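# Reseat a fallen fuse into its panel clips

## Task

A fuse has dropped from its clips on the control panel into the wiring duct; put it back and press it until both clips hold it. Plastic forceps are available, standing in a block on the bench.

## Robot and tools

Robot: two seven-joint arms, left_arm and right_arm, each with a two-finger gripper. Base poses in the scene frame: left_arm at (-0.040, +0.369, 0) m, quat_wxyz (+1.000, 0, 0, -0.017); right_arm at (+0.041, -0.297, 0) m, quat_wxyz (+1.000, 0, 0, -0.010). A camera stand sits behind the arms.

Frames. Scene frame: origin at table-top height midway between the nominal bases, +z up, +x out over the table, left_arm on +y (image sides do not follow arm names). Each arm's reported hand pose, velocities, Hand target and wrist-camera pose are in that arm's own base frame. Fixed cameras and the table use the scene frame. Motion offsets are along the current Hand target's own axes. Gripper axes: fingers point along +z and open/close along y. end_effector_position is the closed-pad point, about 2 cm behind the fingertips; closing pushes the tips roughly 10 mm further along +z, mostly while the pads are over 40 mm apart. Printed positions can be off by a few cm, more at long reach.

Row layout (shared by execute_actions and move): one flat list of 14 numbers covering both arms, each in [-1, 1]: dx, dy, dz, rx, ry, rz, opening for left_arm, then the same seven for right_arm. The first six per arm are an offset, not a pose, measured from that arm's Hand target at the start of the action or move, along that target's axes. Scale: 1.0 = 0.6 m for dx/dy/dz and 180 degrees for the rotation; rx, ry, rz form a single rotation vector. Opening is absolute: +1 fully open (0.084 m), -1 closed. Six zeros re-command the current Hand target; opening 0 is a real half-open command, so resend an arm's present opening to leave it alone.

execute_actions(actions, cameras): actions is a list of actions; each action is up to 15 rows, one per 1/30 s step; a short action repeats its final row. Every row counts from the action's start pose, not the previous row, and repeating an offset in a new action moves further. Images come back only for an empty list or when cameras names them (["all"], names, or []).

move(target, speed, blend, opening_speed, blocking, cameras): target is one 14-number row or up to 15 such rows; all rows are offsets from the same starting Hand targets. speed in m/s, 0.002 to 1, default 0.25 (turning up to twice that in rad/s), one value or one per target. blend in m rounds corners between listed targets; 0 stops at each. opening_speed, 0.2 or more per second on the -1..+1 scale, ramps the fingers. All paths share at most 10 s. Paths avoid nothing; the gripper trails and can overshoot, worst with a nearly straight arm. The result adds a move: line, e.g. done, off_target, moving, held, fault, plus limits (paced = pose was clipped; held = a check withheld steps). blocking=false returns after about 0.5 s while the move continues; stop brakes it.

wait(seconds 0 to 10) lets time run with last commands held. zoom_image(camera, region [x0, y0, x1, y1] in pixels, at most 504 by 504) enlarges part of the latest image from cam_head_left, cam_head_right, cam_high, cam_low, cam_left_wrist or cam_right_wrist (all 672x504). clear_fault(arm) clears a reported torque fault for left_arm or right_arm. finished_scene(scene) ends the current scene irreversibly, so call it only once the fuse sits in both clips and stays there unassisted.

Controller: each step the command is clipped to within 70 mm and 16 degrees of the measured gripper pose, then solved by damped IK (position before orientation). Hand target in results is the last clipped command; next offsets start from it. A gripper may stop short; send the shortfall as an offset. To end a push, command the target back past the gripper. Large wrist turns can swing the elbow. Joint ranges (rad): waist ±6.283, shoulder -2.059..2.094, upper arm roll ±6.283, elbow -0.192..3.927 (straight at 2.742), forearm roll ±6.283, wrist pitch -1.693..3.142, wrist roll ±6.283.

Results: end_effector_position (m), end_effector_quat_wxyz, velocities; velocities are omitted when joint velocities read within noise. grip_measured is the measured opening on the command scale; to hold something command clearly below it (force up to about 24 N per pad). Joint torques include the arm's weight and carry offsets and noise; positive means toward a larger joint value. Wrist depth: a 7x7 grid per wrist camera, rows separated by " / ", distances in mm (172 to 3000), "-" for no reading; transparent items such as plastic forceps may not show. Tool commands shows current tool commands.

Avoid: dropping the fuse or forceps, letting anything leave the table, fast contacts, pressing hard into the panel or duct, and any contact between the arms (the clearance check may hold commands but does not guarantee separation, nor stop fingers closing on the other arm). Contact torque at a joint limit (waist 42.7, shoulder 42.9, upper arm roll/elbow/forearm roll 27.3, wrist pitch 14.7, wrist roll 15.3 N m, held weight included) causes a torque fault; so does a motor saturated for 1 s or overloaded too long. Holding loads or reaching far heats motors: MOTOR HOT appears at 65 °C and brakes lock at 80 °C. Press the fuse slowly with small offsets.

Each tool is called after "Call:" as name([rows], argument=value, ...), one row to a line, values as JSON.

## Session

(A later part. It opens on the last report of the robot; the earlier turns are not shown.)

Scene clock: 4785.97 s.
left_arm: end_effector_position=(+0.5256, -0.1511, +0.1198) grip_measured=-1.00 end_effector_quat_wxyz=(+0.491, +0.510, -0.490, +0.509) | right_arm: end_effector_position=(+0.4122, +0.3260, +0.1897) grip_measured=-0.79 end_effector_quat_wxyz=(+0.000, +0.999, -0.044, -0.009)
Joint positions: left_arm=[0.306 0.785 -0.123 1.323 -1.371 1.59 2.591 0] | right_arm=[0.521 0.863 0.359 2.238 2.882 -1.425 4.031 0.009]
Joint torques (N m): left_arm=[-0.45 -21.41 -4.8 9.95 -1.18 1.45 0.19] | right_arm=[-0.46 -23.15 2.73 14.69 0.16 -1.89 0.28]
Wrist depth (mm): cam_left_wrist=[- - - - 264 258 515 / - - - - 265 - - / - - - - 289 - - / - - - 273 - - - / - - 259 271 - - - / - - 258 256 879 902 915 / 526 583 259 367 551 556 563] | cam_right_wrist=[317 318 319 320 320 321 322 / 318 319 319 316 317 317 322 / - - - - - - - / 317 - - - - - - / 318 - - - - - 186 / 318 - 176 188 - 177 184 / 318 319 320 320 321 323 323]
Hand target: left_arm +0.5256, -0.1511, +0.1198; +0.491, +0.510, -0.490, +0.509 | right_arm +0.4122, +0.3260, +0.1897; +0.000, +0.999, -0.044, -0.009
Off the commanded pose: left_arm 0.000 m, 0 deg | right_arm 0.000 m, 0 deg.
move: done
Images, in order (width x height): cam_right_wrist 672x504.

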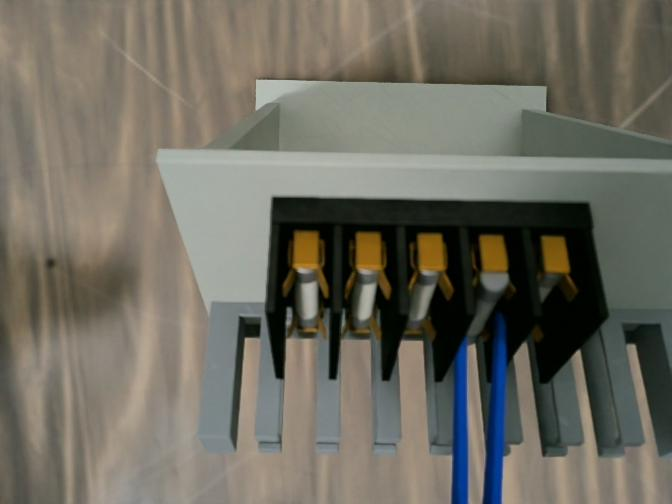

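Call:
move([
  [0,0,0,0,0,0,-1, -0.011,0,-0.0005,0,0,0,-0.770],
], speed=0.025)

Call:
move([
  [0,0,0,0,0,0,-1, 0,0,0,0,0,0,-1],
], speed=0.02, opening_speed=0.3, cameras=["cam_right_wrist","cam_left_wrist"])

Call:
zoom_image(camera="cam_right_wrist", region=[430, 220, 550, 380])

Call:
zoom_image(camera="cam_left_wrist", region=[300, 230, 440, 350])

Scene clock: 4792.93 s.
left_arm: end_effector_position=(+0.5256, -0.1511, +0.1198) grip_measured=-1.00 end_effector_quat_wxyz=(+0.491, +0.510, -0.490, +0.509) | right_arm: end_effector_position=(+0.4056, +0.3266, +0.1901) grip_measured=-0.79 end_effector_quat_wxyz=(+0.000, +0.999, -0.044, -0.009)
Joint positions: left_arm=[0.306 0.785 -0.123 1.323 -1.371 1.59 2.591 0] | right_arm=[0.52 0.832 0.36 2.185 2.888 -1.403 4.044 0.009]
Joint torques (N m): left_arm=[-0.33 -21.44 -4.87 9.84 -1.1 1.41 0.14] | right_arm=[-0.4 -23.02 2.77 14.68 0.23 -1.83 0.28]
Wrist depth (mm): cam_left_wrist=[- - - - 262 260 522 / - - - - 261 - - / - - - - - - - / - - - 273 298 - - / - - 258 271 - - - / - - 258 256 874 897 915 / 524 580 259 368 552 558 564] | cam_right_wrist=[317 318 320 320 321 322 323 / 318 319 319 316 318 317 323 / - - - - - - - / 318 - - - - - 183 / 319 - - - - 180 187 / 318 319 176 192 - 177 184 / 319 319 320 321 322 323 323]
Hand target: left_arm +0.5256, -0.1511, +0.1198; +0.491, +0.510, -0.490, +0.509 | right_arm +0.4056, +0.3266, +0.1901; +0.000, +0.999, -0.044, -0.009
Off the commanded pose: left_arm 0.000 m, 0 deg | right_arm 0.000 m, 0 deg.
move: done

Scene clock: 4793.90 s.
left_arm: end_effector_position=(+0.5256, -0.1511, +0.1198) grip_measured=-1.00 end_effector_quat_wxyz=(+0.491, +0.510, -0.490, +0.509) | right_arm: end_effector_position=(+0.4056, +0.3266, +0.1901) grip_measured=-0.88 end_effector_quat_wxyz=(+0.000, +0.999, -0.044, -0.009)
Joint positions: left_arm=[0.306 0.785 -0.123 1.323 -1.371 1.59 2.591 0] | right_arm=[0.52 0.832 0.36 2.185 2.888 -1.403 4.044 0.005]
Joint torques (N m): left_arm=[-0.4 -21.56 -4.84 9.99 -1.01 1.41 0.15] | right_arm=[-0.45 -23.16 2.76 14.57 0.01 -1.77 0.34]
Wrist depth (mm): cam_left_wrist=[- - - - 262 259 521 / - - - - 260 - - / - - - - - - - / - - - 273 300 - - / - - 259 272 - - - / - - 259 256 871 901 918 / 526 581 259 368 551 558 564] | cam_right_wrist=[317 319 320 320 321 322 323 / 318 319 319 316 317 318 323 / - - - - - - - / 318 - - - - - 183 / 319 - - - 179 180 187 / 319 320 176 189 176 177 184 / 319 320 320 321 322 323 324]
Hand target: left_arm +0.5256, -0.1511, +0.1198; +0.491, +0.510, -0.490, +0.509 | right_arm +0.4056, +0.3266, +0.1901; +0.000, +0.999, -0.044, -0.009
Off the commanded pose: left_arm 0.000 m, 0 deg | right_arm 0.000 m, 0 deg.
move: done
Images, in order (width x height): cam_left_wrist 672x504, cam_right_wrist 672x504.

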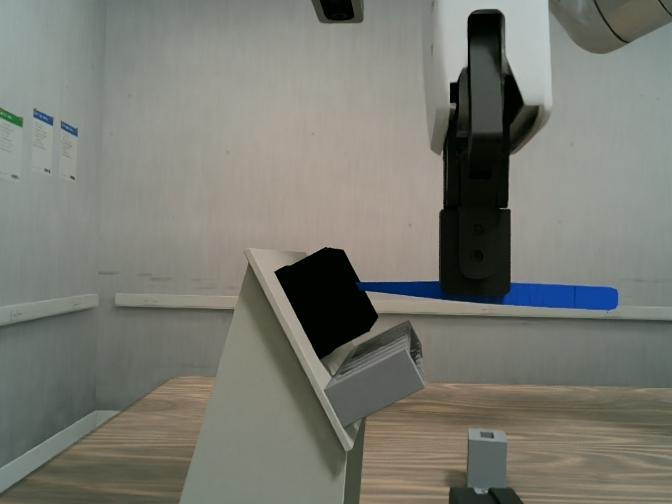

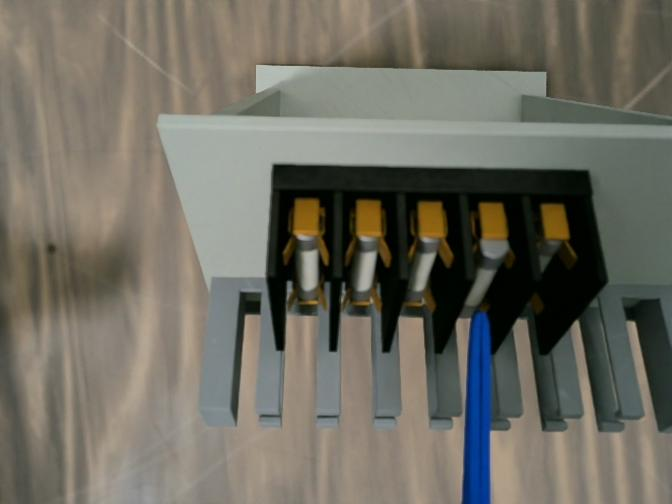

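Scaled by 3.150 from the camera's 672x504 image, which has a finer 960x720 frame.

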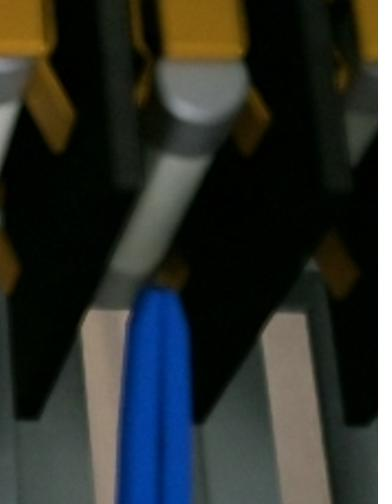

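Scaled by 3.600 from the camera's 672x504 image, which has a finer 960x720 frame.

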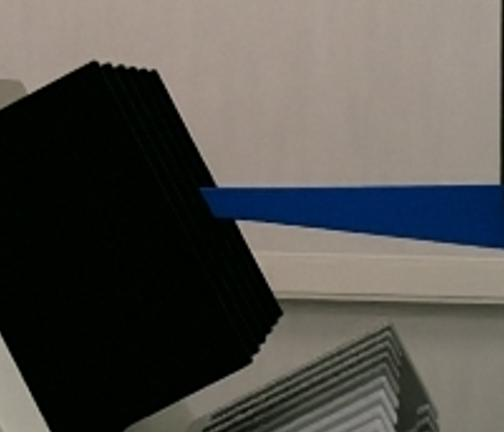

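Call:
move([
  [0,0,0,0,0,0,-1, 0.0052,0,0.0007,0,0,0,-1],
], speed=0.02, cameras=["cam_right_wrist","cam_left_wrist"])

Call:
zoom_image(camera="cam_right_wrist", region=[430, 220, 550, 380])

Scene clock: 4825.23 s.
left_arm: end_effector_position=(+0.5256, -0.1511, +0.1198) grip_measured=-1.00 end_effector_quat_wxyz=(+0.491, +0.510, -0.490, +0.509) | right_arm: end_effector_position=(+0.4087, +0.3263, +0.1896) grip_measured=-0.88 end_effector_quat_wxyz=(+0.000, +0.999, -0.044, -0.009)
Joint positions: left_arm=[0.306 0.785 -0.123 1.323 -1.371 1.59 2.591 0] | right_arm=[0.52 0.846 0.359 2.208 2.885 -1.412 4.038 0.005]
Joint torques (N m): left_arm=[-0.61 -21.71 -4.89 9.99 -1.18 1.44 0.15] | right_arm=[0.32 -22.31 2.25 15.55 -0.35 -2.23 0.04]
Wrist depth (mm): cam_left_wrist=[- - - - 262 259 519 / - - - - 265 - - / - - - - 292 - - / - - - 273 300 - - / - - 259 271 - - - / - - 258 256 876 904 919 / 527 583 259 368 550 556 566] | cam_right_wrist=[317 318 319 320 321 321 322 / 317 318 315 316 317 317 322 / - - - - - - - / 318 - - - - - 177 / 318 - - - - - 188 / 318 - 176 190 177 175 184 / 318 319 320 321 322 322 323]
Hand target: left_arm +0.5256, -0.1511, +0.1198; +0.491, +0.510, -0.490, +0.509 | right_arm +0.4087, +0.3263, +0.1896; +0.000, +0.999, -0.044, -0.009
Off the commanded pose: left_arm 0.000 m, 0 deg | right_arm 0.000 m, 0 deg.
move: done
Images, in order (width x height): cam_left_wrist 672x504, cam_right_wrist 672x504.

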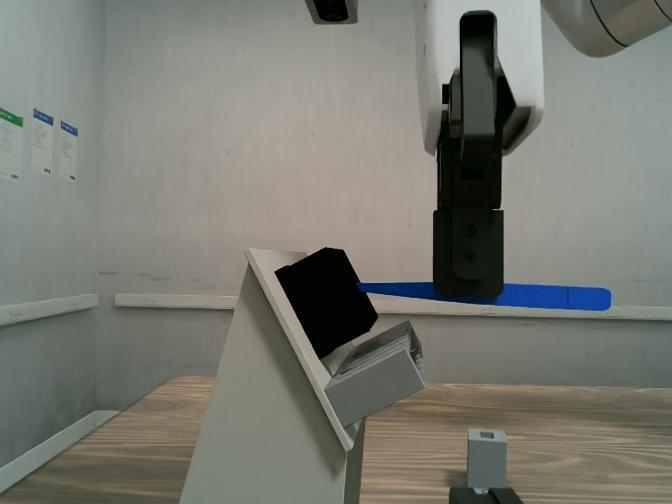

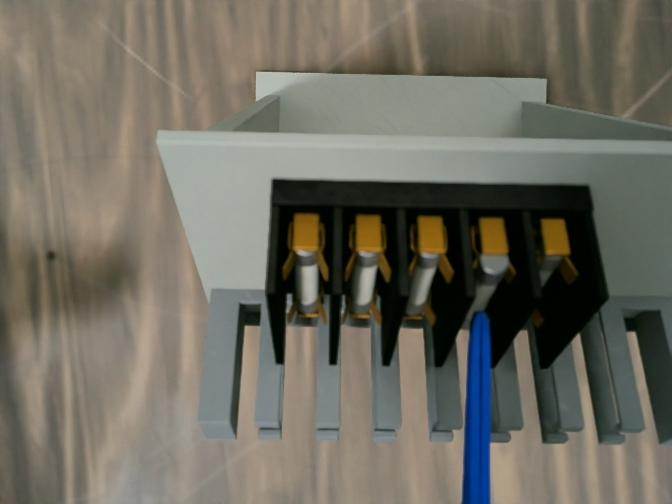

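Scaled by 3.150 from the camera's 672x504 image, which has a finer 960x720 frame.

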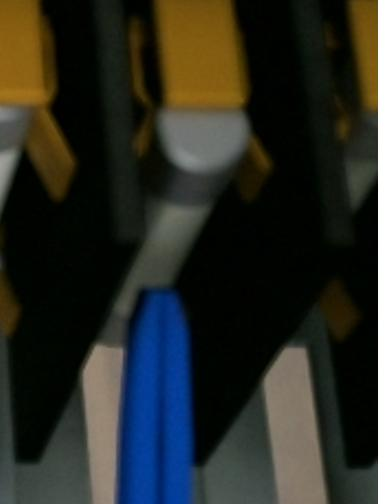

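Call:
move([
  [0,0,0,0,0,0,-1, 0,0.0013,0,0,0,0,-1],
], speed=0.02, cameras=["cam_right_wrist"])

Call:
zoom_image(camera="cam_right_wrist", region=[450, 240, 520, 340])

Scene clock: 4848.67 s.
left_arm: end_effector_position=(+0.5256, -0.1511, +0.1198) grip_measured=-1.00 end_effector_quat_wxyz=(+0.491, +0.510, -0.490, +0.509) | right_arm: end_effector_position=(+0.4086, +0.3255, +0.1896) grip_measured=-0.88 end_effector_quat_wxyz=(+0.000, +0.999, -0.044, -0.009)
Joint positions: left_arm=[0.306 0.785 -0.123 1.323 -1.371 1.59 2.591 0] | right_arm=[0.518 0.843 0.359 2.202 2.886 -1.41 4.037 0.005]
Joint torques (N m): left_arm=[-0.36 -21.28 -4.81 9.92 -1.11 1.37 0.12] | right_arm=[-0.75 -23.26 2.8 14.49 0.23 -1.84 0.09]
Wrist depth (mm): cam_left_wrist=[- - - - 263 259 521 / - - - - 265 - - / - - - - 292 - - / - - - 272 300 - - / - - 259 271 - - - / - - 259 256 876 902 915 / 525 582 259 368 549 556 566] | cam_right_wrist=[317 318 319 320 321 322 323 / 317 318 315 316 316 317 322 / - - - - - - - / 317 - - - - - 177 / 318 - - - - - 188 / 318 - 178 - 177 176 182 / 318 319 319 321 321 322 323]
Hand target: left_arm +0.5256, -0.1511, +0.1198; +0.491, +0.510, -0.490, +0.509 | right_arm +0.4086, +0.3255, +0.1896; +0.000, +0.999, -0.044, -0.009
Off the commanded pose: left_arm 0.000 m, 0 deg | right_arm 0.000 m, 0 deg.
move: done
Images, in order (width x height): cam_right_wrist 672x504.

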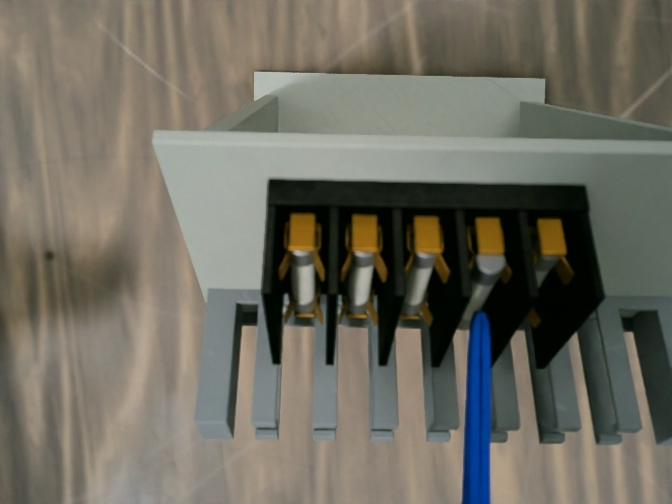

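Scaled by 5.040 from the camera's 672x504 image, which has a finer 960x720 frame.

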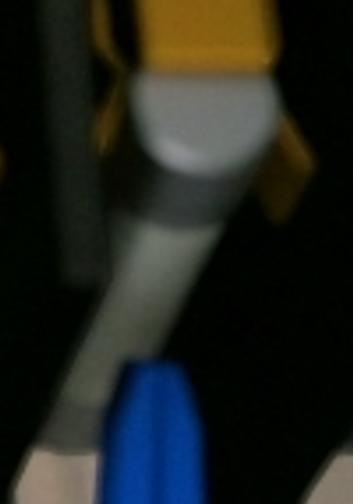

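Call:
move([
  [0,0,0,0,0,0,-1, 0,0.0007,0,0,0,0,-1],
  [0,0,0,0,0,0,-1, 0.003,0.0007,0.0015,0,0,0,-1],
], speed=0.02, cameras=["cam_right_wrist"])

Call:
zoom_image(camera="cam_right_wrist", region=[450, 240, 520, 340])

Scene clock: 4860.20 s.
left_arm: end_effector_position=(+0.5256, -0.1511, +0.1198) grip_measured=-1.00 end_effector_quat_wxyz=(+0.491, +0.510, -0.490, +0.509) | right_arm: end_effector_position=(+0.4103, +0.3250, +0.1887) grip_measured=-0.88 end_effector_quat_wxyz=(+0.000, +0.999, -0.044, -0.009)
Joint positions: left_arm=[0.306 0.785 -0.123 1.323 -1.371 1.59 2.591 0] | right_arm=[0.517 0.849 0.359 2.21 2.885 -1.412 4.034 0.005]
Joint torques (N m): left_arm=[-0.42 -21.25 -4.94 9.87 -1.09 1.45 0.2] | right_arm=[-1.96 -22.87 -0.03 16.94 -2.47 -0.37 0.03]
Wrist depth (mm): cam_left_wrist=[- - - - 263 259 519 / - - - - 258 - - / - - - - 293 - - / - - - 273 301 - - / - - 259 271 - - - / - - 258 256 878 896 916 / 525 584 259 368 553 558 562] | cam_right_wrist=[316 317 318 318 320 320 321 / 316 317 314 314 316 316 321 / - - - - - - - / 317 - - - - - 173 / 317 - - - - - 184 / 317 - 180 - 177 175 182 / 317 318 319 319 320 321 322]
Hand target: left_arm +0.5256, -0.1511, +0.1198; +0.491, +0.510, -0.490, +0.509 | right_arm +0.4104, +0.3250, +0.1887; +0.000, +0.999, -0.044, -0.009
Off the commanded pose: left_arm 0.000 m, 0 deg | right_arm 0.000 m, 0 deg.
move: done
Images, in order (width x height): cam_right_wrist 672x504.

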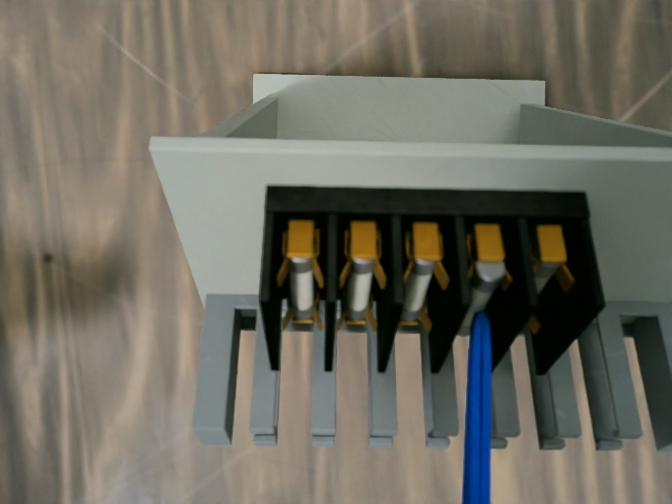

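Scaled by 5.040 from the camera's 672x504 image, which has a finer 960x720 frame.

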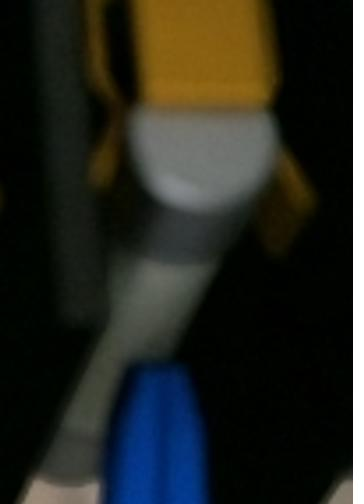

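Call:
move([
  [0,0,0,0,0,0,-1, 0.0022,0,0.0012,0,0,0,-1],
], speed=0.02, cameras=["cam_right_wrist"])

Call:
zoom_image(camera="cam_right_wrist", region=[450, 240, 520, 340])

Scene clock: 4867.23 s.
left_arm: end_effector_position=(+0.5256, -0.1511, +0.1198) grip_measured=-1.00 end_effector_quat_wxyz=(+0.491, +0.510, -0.490, +0.509) | right_arm: end_effector_position=(+0.4118, +0.3248, +0.1880) grip_measured=-0.88 end_effector_quat_wxyz=(-0.001, +0.999, -0.044, -0.009)
Joint positions: left_arm=[0.306 0.785 -0.123 1.323 -1.371 1.59 2.591 0] | right_arm=[0.517 0.855 0.359 2.219 2.884 -1.414 4.032 0.005]
Joint torques (N m): left_arm=[-0.25 -21.34 -4.9 9.83 -1.05 1.46 0.14] | right_arm=[0.44 -22.42 2.56 14.93 0.27 -2.2 0.03]
Wrist depth (mm): cam_left_wrist=[- - - - 266 260 518 / - - - - 266 - - / - - - - - - - / - - - 273 - - - / - - 259 272 - - - / - - 259 256 876 902 918 / 524 585 259 368 551 556 564] | cam_right_wrist=[315 316 317 317 319 320 320 / 316 316 317 314 315 316 320 / - - - - - - - / 316 - - - - - - / 316 - - - - - 184 / 316 - 176 319 - 176 181 / 316 317 318 319 319 320 321]
Hand target: left_arm +0.5256, -0.1511, +0.1198; +0.491, +0.510, -0.490, +0.509 | right_arm +0.4117, +0.3249, +0.1880; +0.000, +0.999, -0.044, -0.009
Off the commanded pose: left_arm 0.000 m, 0 deg | right_arm 0.000 m, 0 deg.
move: done
Images, in order (width x height): cam_right_wrist 672x504.

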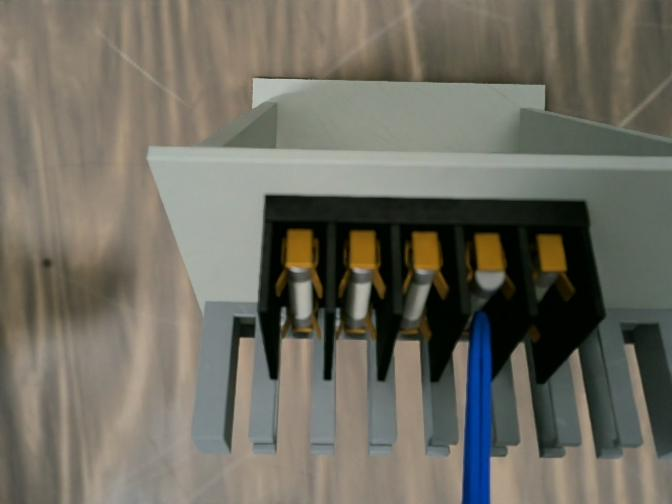

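Scaled by 5.040 from the camera's 672x504 image, which has a finer 960x720 frame.

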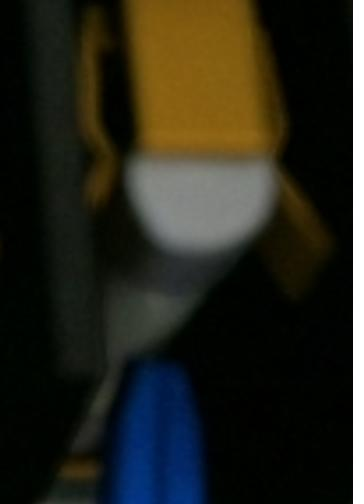

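Call:
zoom_image(camera="cam_right_wrist", region=[260, 210, 600, 390])

Scaled by 1.482 from the camera's 672x504 image, which has a finer 960x720 frame.

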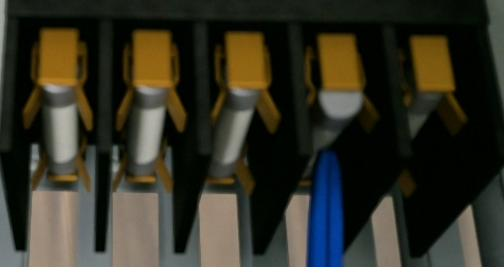

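Call:
move([
  [0,0,0,0,0,0,-1, -0.0044,0,-0.0023,0,0,0,-1],
  [0,0,0,0,0,0,-1, 0.004,0,-0.0185,0,0,0,-1],
], speed=0.03, cameras=["cam_right_wrist","cam_left_wrist"])

Call:
zoom_image(camera="cam_right_wrist", region=[440, 240, 540, 380])

Call:
zoom_image(camera="cam_left_wrist", region=[300, 230, 440, 350])

Scene clock: 4893.57 s.
left_arm: end_effector_position=(+0.5256, -0.1511, +0.1198) grip_measured=-1.00 end_effector_quat_wxyz=(+0.491, +0.510, -0.490, +0.509) | right_arm: end_effector_position=(+0.4143, +0.3246, +0.1990) grip_measured=-0.88 end_effector_quat_wxyz=(+0.000, +0.999, -0.044, -0.009)
Joint positions: left_arm=[0.306 0.785 -0.123 1.323 -1.371 1.59 2.591 0] | right_arm=[0.523 0.873 0.36 2.283 2.88 -1.459 4.023 0.005]
Joint torques (N m): left_arm=[-0.49 -21.55 -4.79 10.02 -1.09 1.46 0.09] | right_arm=[0.23 -22.79 2.43 15.03 -0.39 -2.3 0.01]
Wrist depth (mm): cam_left_wrist=[- - - - 265 259 511 / - - - - 262 - - / - - - - - - - / - - - 295 310 - - / - - 259 272 - - - / - - 258 256 878 901 915 / 525 581 260 368 552 557 564] | cam_right_wrist=[326 327 328 329 330 331 332 / 326 327 328 326 326 326 332 / - - 267 325 327 296 225 / 327 - - - - - 176 / 327 - - - - - 197 / 327 - 182 330 186 184 197 / 327 328 329 331 331 331 332]
Hand target: left_arm +0.5256, -0.1511, +0.1198; +0.491, +0.510, -0.490, +0.509 | right_arm +0.4143, +0.3246, +0.1990; +0.000, +0.999, -0.044, -0.009
Off the commanded pose: left_arm 0.000 m, 0 deg | right_arm 0.000 m, 0 deg.
move: done
Images, in order (width x height): cam_left_wrist 672x504, cam_right_wrist 672x504.

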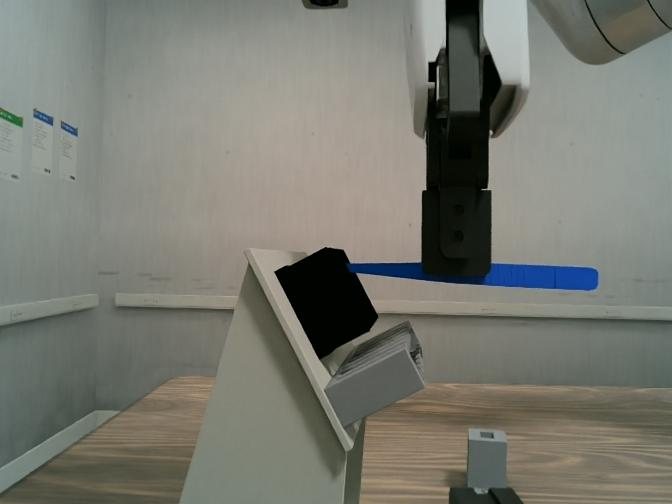

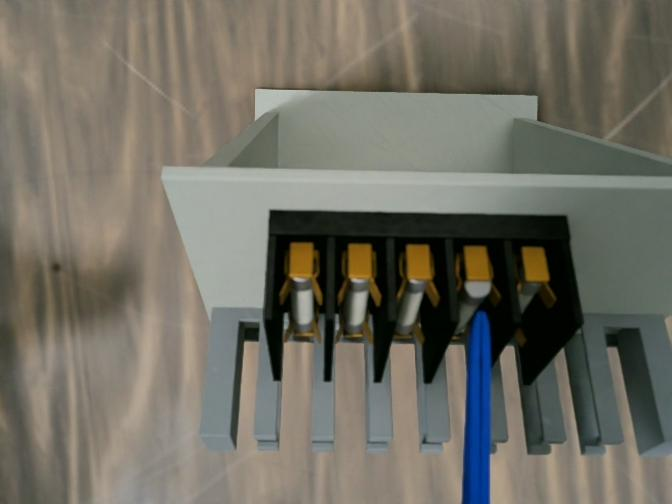

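Scaled by 3.600 from the camera's 672x504 image, which has a finer 960x720 frame.

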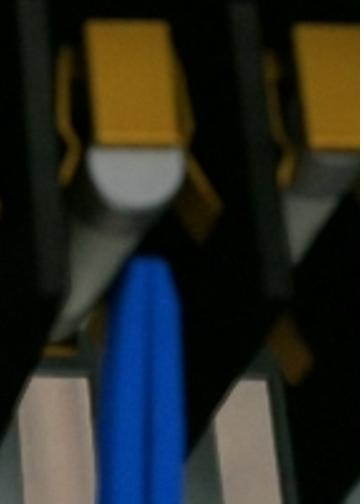

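Scaled by 3.600 from the camera's 672x504 image, which has a finer 960x720 frame.

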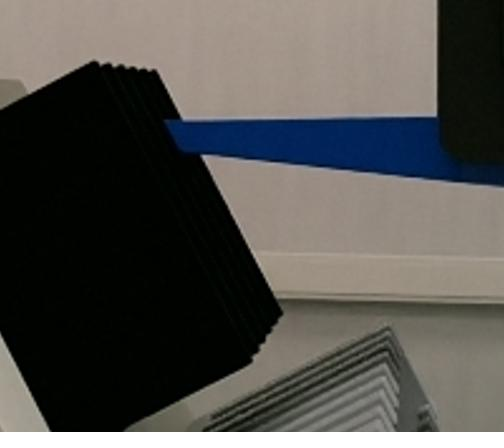

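Call:
move([
  [0,0,0,0,0,0,-1, 0,-0.0005,0,0,0,0,-1],
  [0,0,0,0,0,0,-1, 0.0026,-0.0005,0.0013,0,0,0,-1],
], speed=0.02, cameras=["cam_right_wrist"])

Call:
zoom_image(camera="cam_right_wrist", region=[440, 240, 540, 380])

Scene clock: 4908.43 s.
left_arm: end_effector_position=(+0.5256, -0.1511, +0.1198) grip_measured=-1.00 end_effector_quat_wxyz=(+0.491, +0.510, -0.490, +0.509) | right_arm: end_effector_position=(+0.4158, +0.3248, +0.1982) grip_measured=-0.88 end_effector_quat_wxyz=(+0.000, +0.999, -0.044, -0.009)
Joint positions: left_arm=[0.306 0.785 -0.123 1.323 -1.371 1.59 2.591 0] | right_arm=[0.524 0.882 0.359 2.297 2.879 -1.464 4.02 0.005]
Joint torques (N m): left_arm=[-0.48 -21.41 -4.8 9.97 -1.05 1.32 0.18] | right_arm=[-0.26 -22.98 1.79 15.31 -0.79 -1.84 -0.13]
Wrist depth (mm): cam_left_wrist=[- - - - 264 261 511 / - - - - 260 - - / - - - - - - - / - - - 312 300 - - / - - 259 271 - - - / - - 258 256 874 899 918 / 524 583 259 368 550 558 561] | cam_right_wrist=[326 327 328 328 329 330 331 / 326 326 327 325 325 330 331 / 326 - 264 325 326 297 226 / 326 - - - - - - / 326 - - - - - 196 / 327 - 182 198 183 184 200 / 326 328 329 329 330 331 331]
Hand target: left_arm +0.5256, -0.1511, +0.1198; +0.491, +0.510, -0.490, +0.509 | right_arm +0.4158, +0.3248, +0.1982; +0.000, +0.999, -0.044, -0.009
Off the commanded pose: left_arm 0.000 m, 0 deg | right_arm 0.000 m, 0 deg.
move: done
Images, in order (width x height): cam_right_wrist 672x504.

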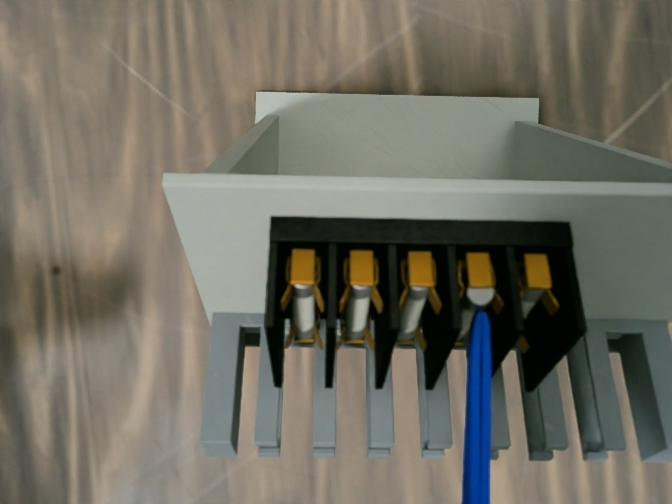

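Scaled by 3.600 from the camera's 672x504 image, which has a finer 960x720 frame.

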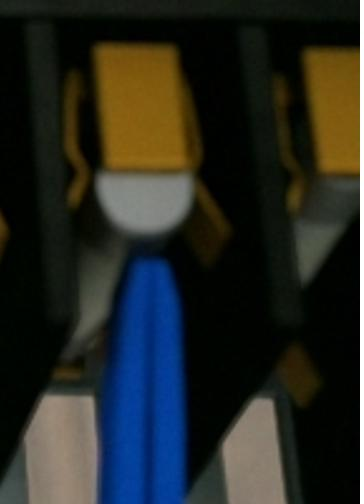

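Call:
move([
  [0,0,0,0,0,0,-1, 0.003,-0.0003,0.0015,0,0,0,-1],
], speed=0.02, cameras=["cam_right_wrist"])

Call:
zoom_image(camera="cam_right_wrist", region=[440, 240, 540, 380])

Scene clock: 4913.40 s.
left_arm: end_effector_position=(+0.5256, -0.1511, +0.1198) grip_measured=-1.00 end_effector_quat_wxyz=(+0.491, +0.510, -0.490, +0.509) | right_arm: end_effector_position=(+0.4176, +0.3248, +0.1973) grip_measured=-0.88 end_effector_quat_wxyz=(+0.000, +0.999, -0.044, -0.009)
Joint positions: left_arm=[0.306 0.785 -0.123 1.323 -1.371 1.59 2.591 0] | right_arm=[0.525 0.893 0.359 2.313 2.877 -1.469 4.017 0.005]
Joint torques (N m): left_arm=[-0.57 -21.45 -4.75 10.03 -1.16 1.41 0.14] | right_arm=[0.21 -22.98 2.18 15.01 -0.46 -2.23 0.02]
Wrist depth (mm): cam_left_wrist=[- - - - 265 511 508 / - - - - 266 - - / - - - - 302 - - / - - 286 311 301 - - / - - 259 272 - - - / - - 258 256 871 895 915 / 526 584 258 367 549 557 564] | cam_right_wrist=[325 326 326 327 328 329 330 / 325 326 326 324 328 329 330 / 325 - 263 324 325 297 226 / 325 - - - - - - / 325 - - - - - 191 / 325 - 182 - 183 184 200 / 325 327 328 328 329 330 331]
Hand target: left_arm +0.5256, -0.1511, +0.1198; +0.491, +0.510, -0.490, +0.509 | right_arm +0.4176, +0.3248, +0.1973; +0.000, +0.999, -0.044, -0.009
Off the commanded pose: left_arm 0.000 m, 0 deg | right_arm 0.000 m, 0 deg.
move: done
Images, in order (width x height): cam_right_wrist 672x504.

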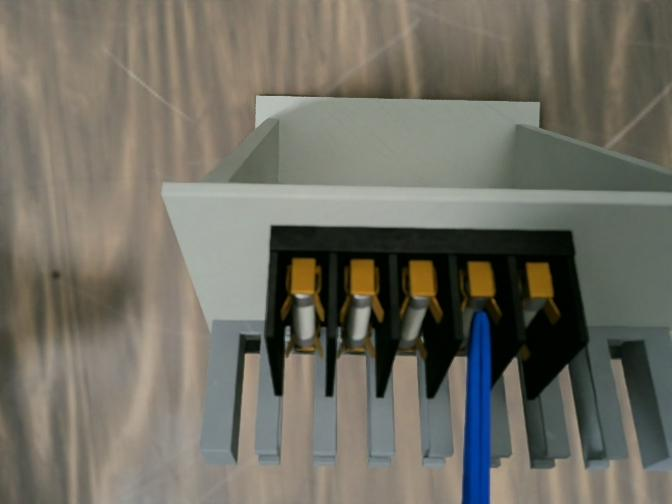

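Scaled by 3.600 from the camera's 672x504 image, which has a finer 960x720 frame.

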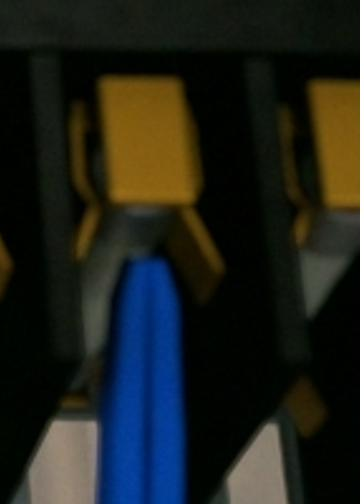

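Call:
move([
  [0,0,0,0,0,0,-1, 0.0026,0,0.0013,0,0,0,-1],
], speed=0.02, cameras=["cam_right_wrist"])

Call:
zoom_image(camera="cam_right_wrist", region=[260, 240, 580, 380])

Scene clock: 4917.50 s.
left_arm: end_effector_position=(+0.5256, -0.1511, +0.1198) grip_measured=-1.00 end_effector_quat_wxyz=(+0.491, +0.510, -0.490, +0.509) | right_arm: end_effector_position=(+0.4190, +0.3247, +0.1965) grip_measured=-0.88 end_effector_quat_wxyz=(+0.000, +0.999, -0.044, -0.009)
Joint positions: left_arm=[0.306 0.785 -0.123 1.323 -1.371 1.59 2.591 0] | right_arm=[0.526 0.901 0.358 2.326 2.875 -1.473 4.013 0.005]
Joint torques (N m): left_arm=[-0.65 -21.26 -4.79 9.88 -1.14 1.46 0.09] | right_arm=[-3.55 -23.87 -1.46 18.03 -3.83 0.7 0.07]
Wrist depth (mm): cam_left_wrist=[- - - - 265 505 506 / - - - - 277 - - / - - - - 293 - - / - - 286 312 302 - - / - - 258 271 - - - / - - 258 256 877 896 924 / 526 584 259 368 550 557 562] | cam_right_wrist=[324 325 326 326 327 328 329 / 324 325 325 325 326 327 329 / 323 - 261 323 323 298 227 / 325 - - - - - - / 324 - - - - - 188 / 325 - 181 - 183 184 200 / 325 326 327 328 328 191 330]
Hand target: left_arm +0.5256, -0.1511, +0.1198; +0.491, +0.510, -0.490, +0.509 | right_arm +0.4192, +0.3247, +0.1965; +0.000, +0.999, -0.044, -0.009
Off the commanded pose: left_arm 0.000 m, 0 deg | right_arm 0.000 m, 0 deg.
move: done
Images, in order (width x height): cam_right_wrist 672x504.

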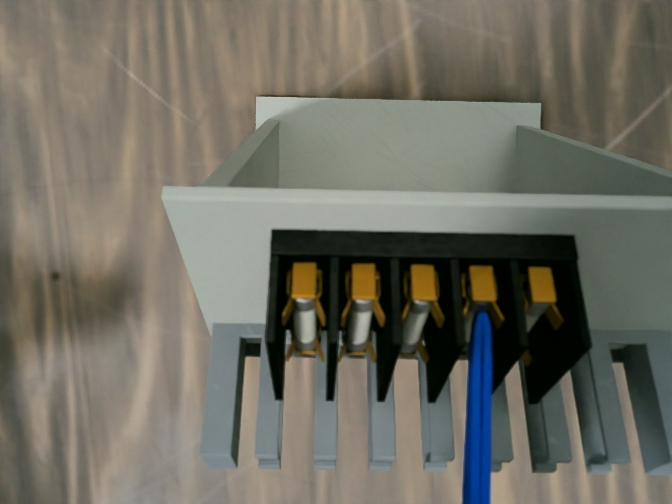

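Scaled by 1.575 from the camera's 672x504 image, which has a finer 960x720 frame.

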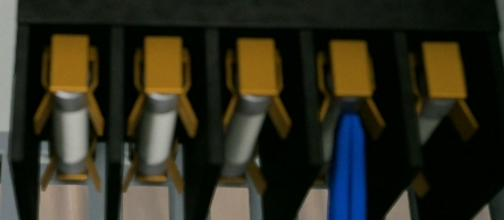

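Call:
move([
  [0,0,0,0,0,0,-1, -0.0059,0,-0.0031,0,0,0,-1],
  [0,0,0,0,0,0,-1, -0.0232,0,0.0311,0,0,0,-1],
], speed=0.04, cameras=["cam_right_wrist","cam_left_wrist"])

Call:
zoom_image(camera="cam_right_wrist", region=[260, 160, 580, 340])

Call:
zoom_image(camera="cam_left_wrist", region=[300, 230, 440, 350])

Scene clock: 4929.10 s.
left_arm: end_effector_position=(+0.5256, -0.1511, +0.1198) grip_measured=-1.00 end_effector_quat_wxyz=(+0.491, +0.510, -0.490, +0.509) | right_arm: end_effector_position=(+0.4050, +0.3259, +0.1781) grip_measured=-0.88 end_effector_quat_wxyz=(+0.000, +0.999, -0.044, -0.009)
Joint positions: left_arm=[0.306 0.785 -0.123 1.323 -1.371 1.59 2.591 0] | right_arm=[0.514 0.826 0.358 2.139 2.889 -1.365 4.048 0.005]
Joint torques (N m): left_arm=[-0.28 -21.39 -4.68 9.93 -1.03 1.5 0.16] | right_arm=[-0.56 -23 2.5 14.58 0.2 -1.85 0.27]
Wrist depth (mm): cam_left_wrist=[- - - - 263 260 525 / - - - - 261 263 - / - - - - - - - / - - - 296 301 - - / - - 259 271 311 - - / - - 258 256 875 902 915 / 525 583 259 368 552 557 565] | cam_right_wrist=[306 307 307 308 309 310 311 / 306 307 303 304 305 305 311 / - - - - - - - / 306 - - - - - - / 306 - - - - - 183 / 306 - - - - - 311 / 307 308 308 309 310 311 311]
Hand target: left_arm +0.5256, -0.1511, +0.1198; +0.491, +0.510, -0.490, +0.509 | right_arm +0.4050, +0.3259, +0.1781; +0.000, +0.999, -0.044, -0.009
Off the commanded pose: left_arm 0.000 m, 0 deg | right_arm 0.000 m, 0 deg.
move: done
Images, in order (width x height): cam_left_wrist 672x504, cam_right_wrist 672x504.

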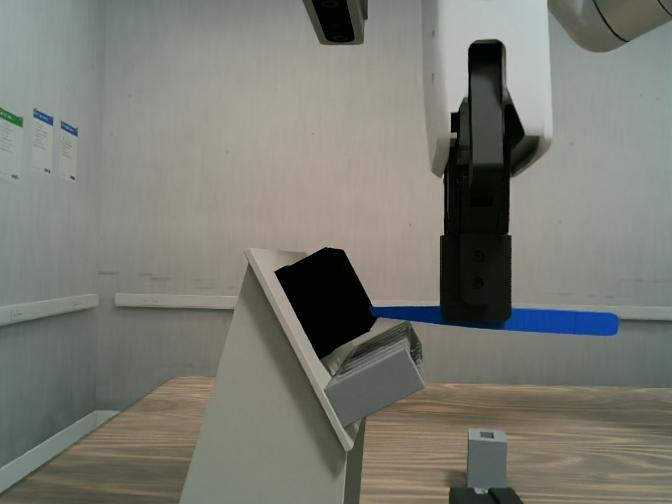

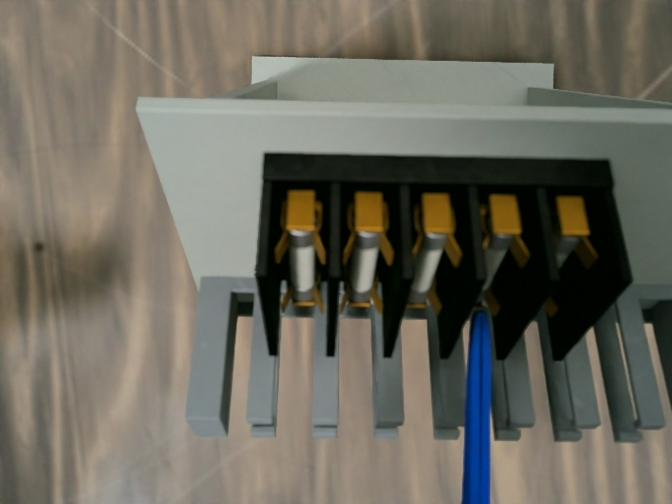

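Scaled by 1.575 from the camera's 672x504 image, which has a finer 960x720 frame.

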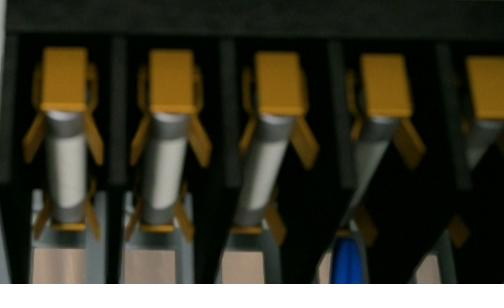

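Scaled by 3.600 from the camera's 672x504 image, which has a finer 960x720 frame.

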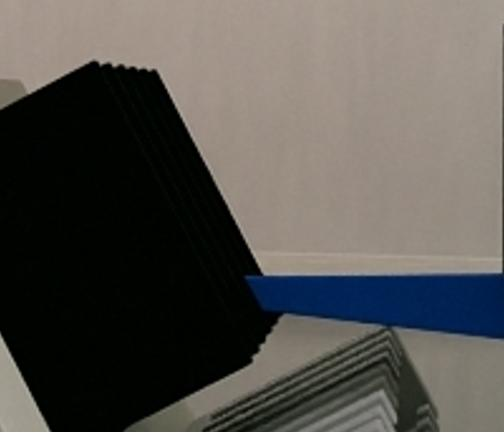

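Call:
zoom_image(camera="cam_right_wrist", region=[440, 180, 540, 340])

Scaled by 3.150 from the camera's 672x504 image, which has a finer 960x720 frame.

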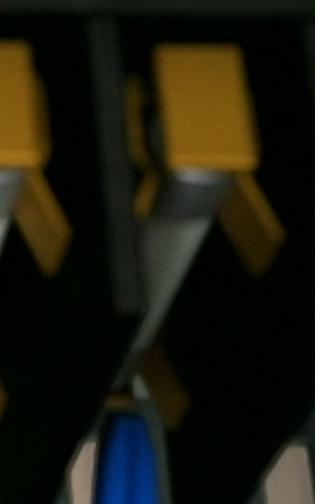

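Call:
move([
  [0,0,0,0,0,0,-1, 0.0059,0,0.0028,0,0,0,-1],
], speed=0.02, cameras=["cam_right_wrist"])

Call:
move([
  [0,0,0,0,0,0,-1, 0.0026,0,0.0013,0,0,0,-1],
], speed=0.02, cameras=["cam_right_wrist"])

Call:
zoom_image(camera="cam_right_wrist", region=[440, 190, 540, 350])

Scene clock: 4941.87 s.
left_arm: end_effector_position=(+0.5256, -0.1511, +0.1198) grip_measured=-1.00 end_effector_quat_wxyz=(+0.491, +0.510, -0.490, +0.509) | right_arm: end_effector_position=(+0.4083, +0.3257, +0.1763) grip_measured=-0.88 end_effector_quat_wxyz=(+0.000, +0.999, -0.044, -0.009)
Joint positions: left_arm=[0.306 0.785 -0.123 1.323 -1.371 1.59 2.591 0] | right_arm=[0.514 0.841 0.357 2.161 2.886 -1.371 4.042 0.005]
Joint torques (N m): left_arm=[-0.57 -21.34 -4.92 9.93 -0.89 1.56 0.12] | right_arm=[-4.91 -23.04 -2.65 19.53 -5.17 1.47 0.04]
Wrist depth (mm): cam_left_wrist=[- - - - 263 259 519 / - - - - 262 - - / - - - - 288 - - / - - - 273 300 - - / - - 259 271 310 - - / - - 259 256 875 897 910 / 525 581 259 367 551 558 565] | cam_right_wrist=[303 305 305 306 307 307 308 / 304 304 301 302 303 303 309 / - - - - - - - / - - - - - - - / 304 - - - - - 174 / 304 - - - - - 309 / 304 305 306 307 308 309 310]
Hand target: left_arm +0.5256, -0.1511, +0.1198; +0.491, +0.510, -0.490, +0.509 | right_arm +0.4085, +0.3256, +0.1763; +0.000, +0.999, -0.044, -0.009
Off the commanded pose: left_arm 0.000 m, 0 deg | right_arm 0.000 m, 0 deg.
move: done
Images, in order (width x height): cam_right_wrist 672x504.

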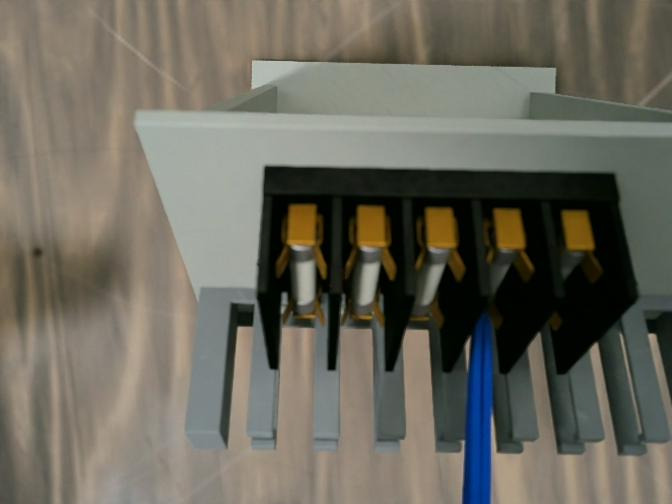

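Scene clock: 4942.57 s.
left_arm: end_effector_position=(+0.5256, -0.1511, +0.1198) grip_measured=-1.00 end_effector_quat_wxyz=(+0.491, +0.510, -0.490, +0.509) | right_arm: end_effector_position=(+0.4097, +0.3255, +0.1755) grip_measured=-0.88 end_effector_quat_wxyz=(+0.000, +0.999, -0.044, -0.009)
Joint positions: left_arm=[0.306 0.785 -0.123 1.323 -1.371 1.59 2.591 0] | right_arm=[0.513 0.848 0.357 2.17 2.886 -1.374 4.039 0.005]
Joint torques (N m): left_arm=[-0.67 -21.33 -4.85 9.93 -1 1.39 0.16] | right_arm=[-12.1 -24.96 -11.26 26.66 -12.09 6.54 -0.03]
Wrist depth (mm): cam_left_wrist=[- - - - 263 259 519 / - - - - 262 - - / - - - - 288 - - / - - - 273 300 - - / - - 259 271 310 - - / - - 258 256 872 896 916 / 525 582 259 368 550 557 564] | cam_right_wrist=[302 303 304 305 306 306 307 / 303 303 300 301 302 302 307 / - - - - - - - / - - - - - - - / 303 - - - - - 184 / 304 - - - - - 309 / 304 305 306 306 307 308 309]
Hand target: left_arm +0.5256, -0.1511, +0.1198; +0.491, +0.510, -0.490, +0.509 | right_arm +0.4100, +0.3255, +0.1755; +0.000, +0.999, -0.044, -0.009
Off the commanded pose: left_arm 0.000 m, 0 deg | right_arm 0.000 m, 0 deg.
move: done
Images, in order (width x height): cam_right_wrist 672x504.

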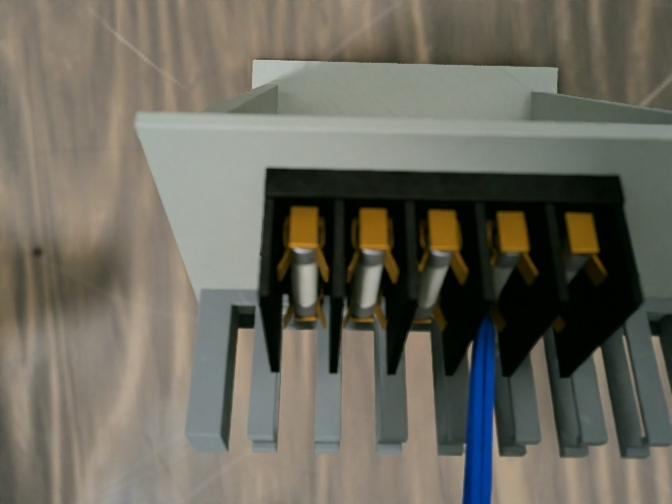

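Scaled by 3.150 from the camera's 672x504 image, which has a finer 960x720 frame.

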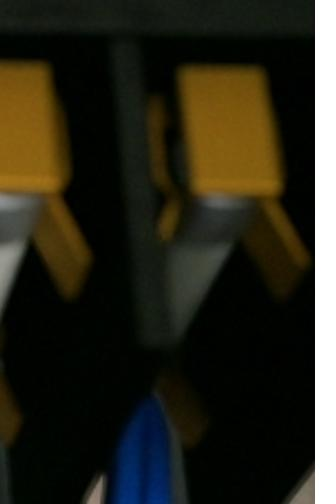

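Call:
move([
  [0,0,0,0,0,0,-1, -0.009,0,-0.0045,0,0,0,-1],
  [0,0,0,0,0,0,-1, -0.07,0,-0.04,0,0,0,-1],
], speed=[0.04,0.08], blend=0.003, cameras=["cam_right_wrist","cam_left_wrist"])

Call:
zoom_image(camera="cam_right_wrist", region=[260, 60, 580, 300])

Scene clock: 4948.17 s.
left_arm: end_effector_position=(+0.5256, -0.1511, +0.1198) grip_measured=-1.00 end_effector_quat_wxyz=(+0.491, +0.510, -0.490, +0.509) | right_arm: end_effector_position=(+0.3686, +0.3291, +0.2002) grip_measured=-0.88 end_effector_quat_wxyz=(+0.000, +0.999, -0.044, -0.009)
Joint positions: left_arm=[0.306 0.785 -0.123 1.323 -1.371 1.59 2.591 0] | right_arm=[0.526 0.688 0.371 1.969 2.917 -1.332 4.104 0.005]
Joint torques (N m): left_arm=[-0.5 -21.27 -4.74 9.83 -0.97 1.47 0.03] | right_arm=[0.44 -21.62 3.01 14.85 0.16 -1.88 0.37]
Wrist depth (mm): cam_left_wrist=[- - - - - 260 278 / - - - - - 275 - / - - - - - 289 - / - - - - - 294 - / - - 258 272 - - - / - - 258 256 878 896 918 / 525 582 259 368 550 556 563] | cam_right_wrist=[328 - - - - - - / 328 - - - - - 186 / 328 328 190 191 191 192 197 / 329 - 188 198 184 185 203 / 328 330 331 331 332 333 334 / 329 329 330 331 332 332 334 / 329 329 331 332 332 333 334]
Hand target: left_arm +0.5256, -0.1511, +0.1198; +0.491, +0.510, -0.490, +0.509 | right_arm +0.3686, +0.3291, +0.2003; +0.000, +0.999, -0.044, -0.009
Off the commanded pose: left_arm 0.000 m, 0 deg | right_arm 0.000 m, 0 deg.
move: done
Images, in order (width x height): cam_left_wrist 672x504, cam_right_wrist 672x504.

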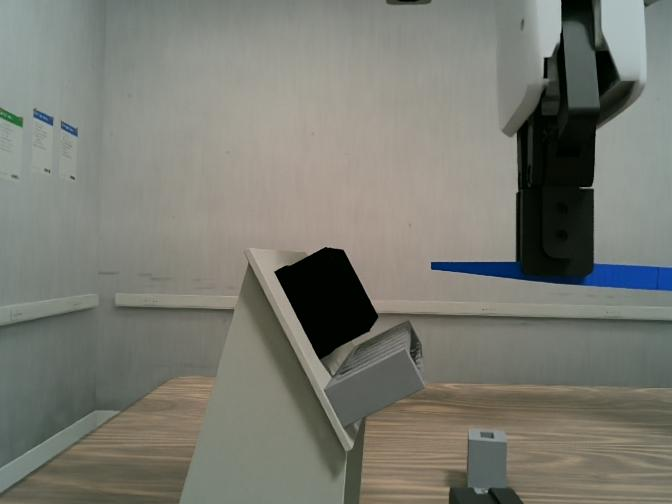

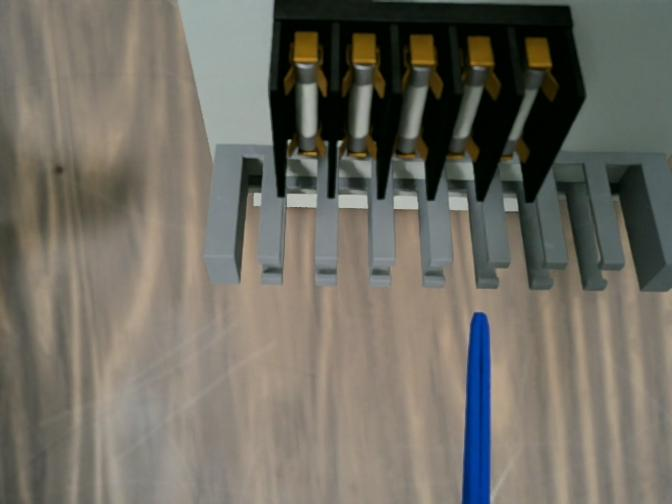

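Scaled by 1.575 from the camera's 672x504 image, which has a finer 960x720 frame.

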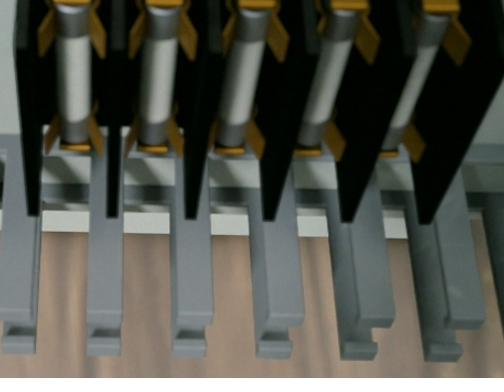

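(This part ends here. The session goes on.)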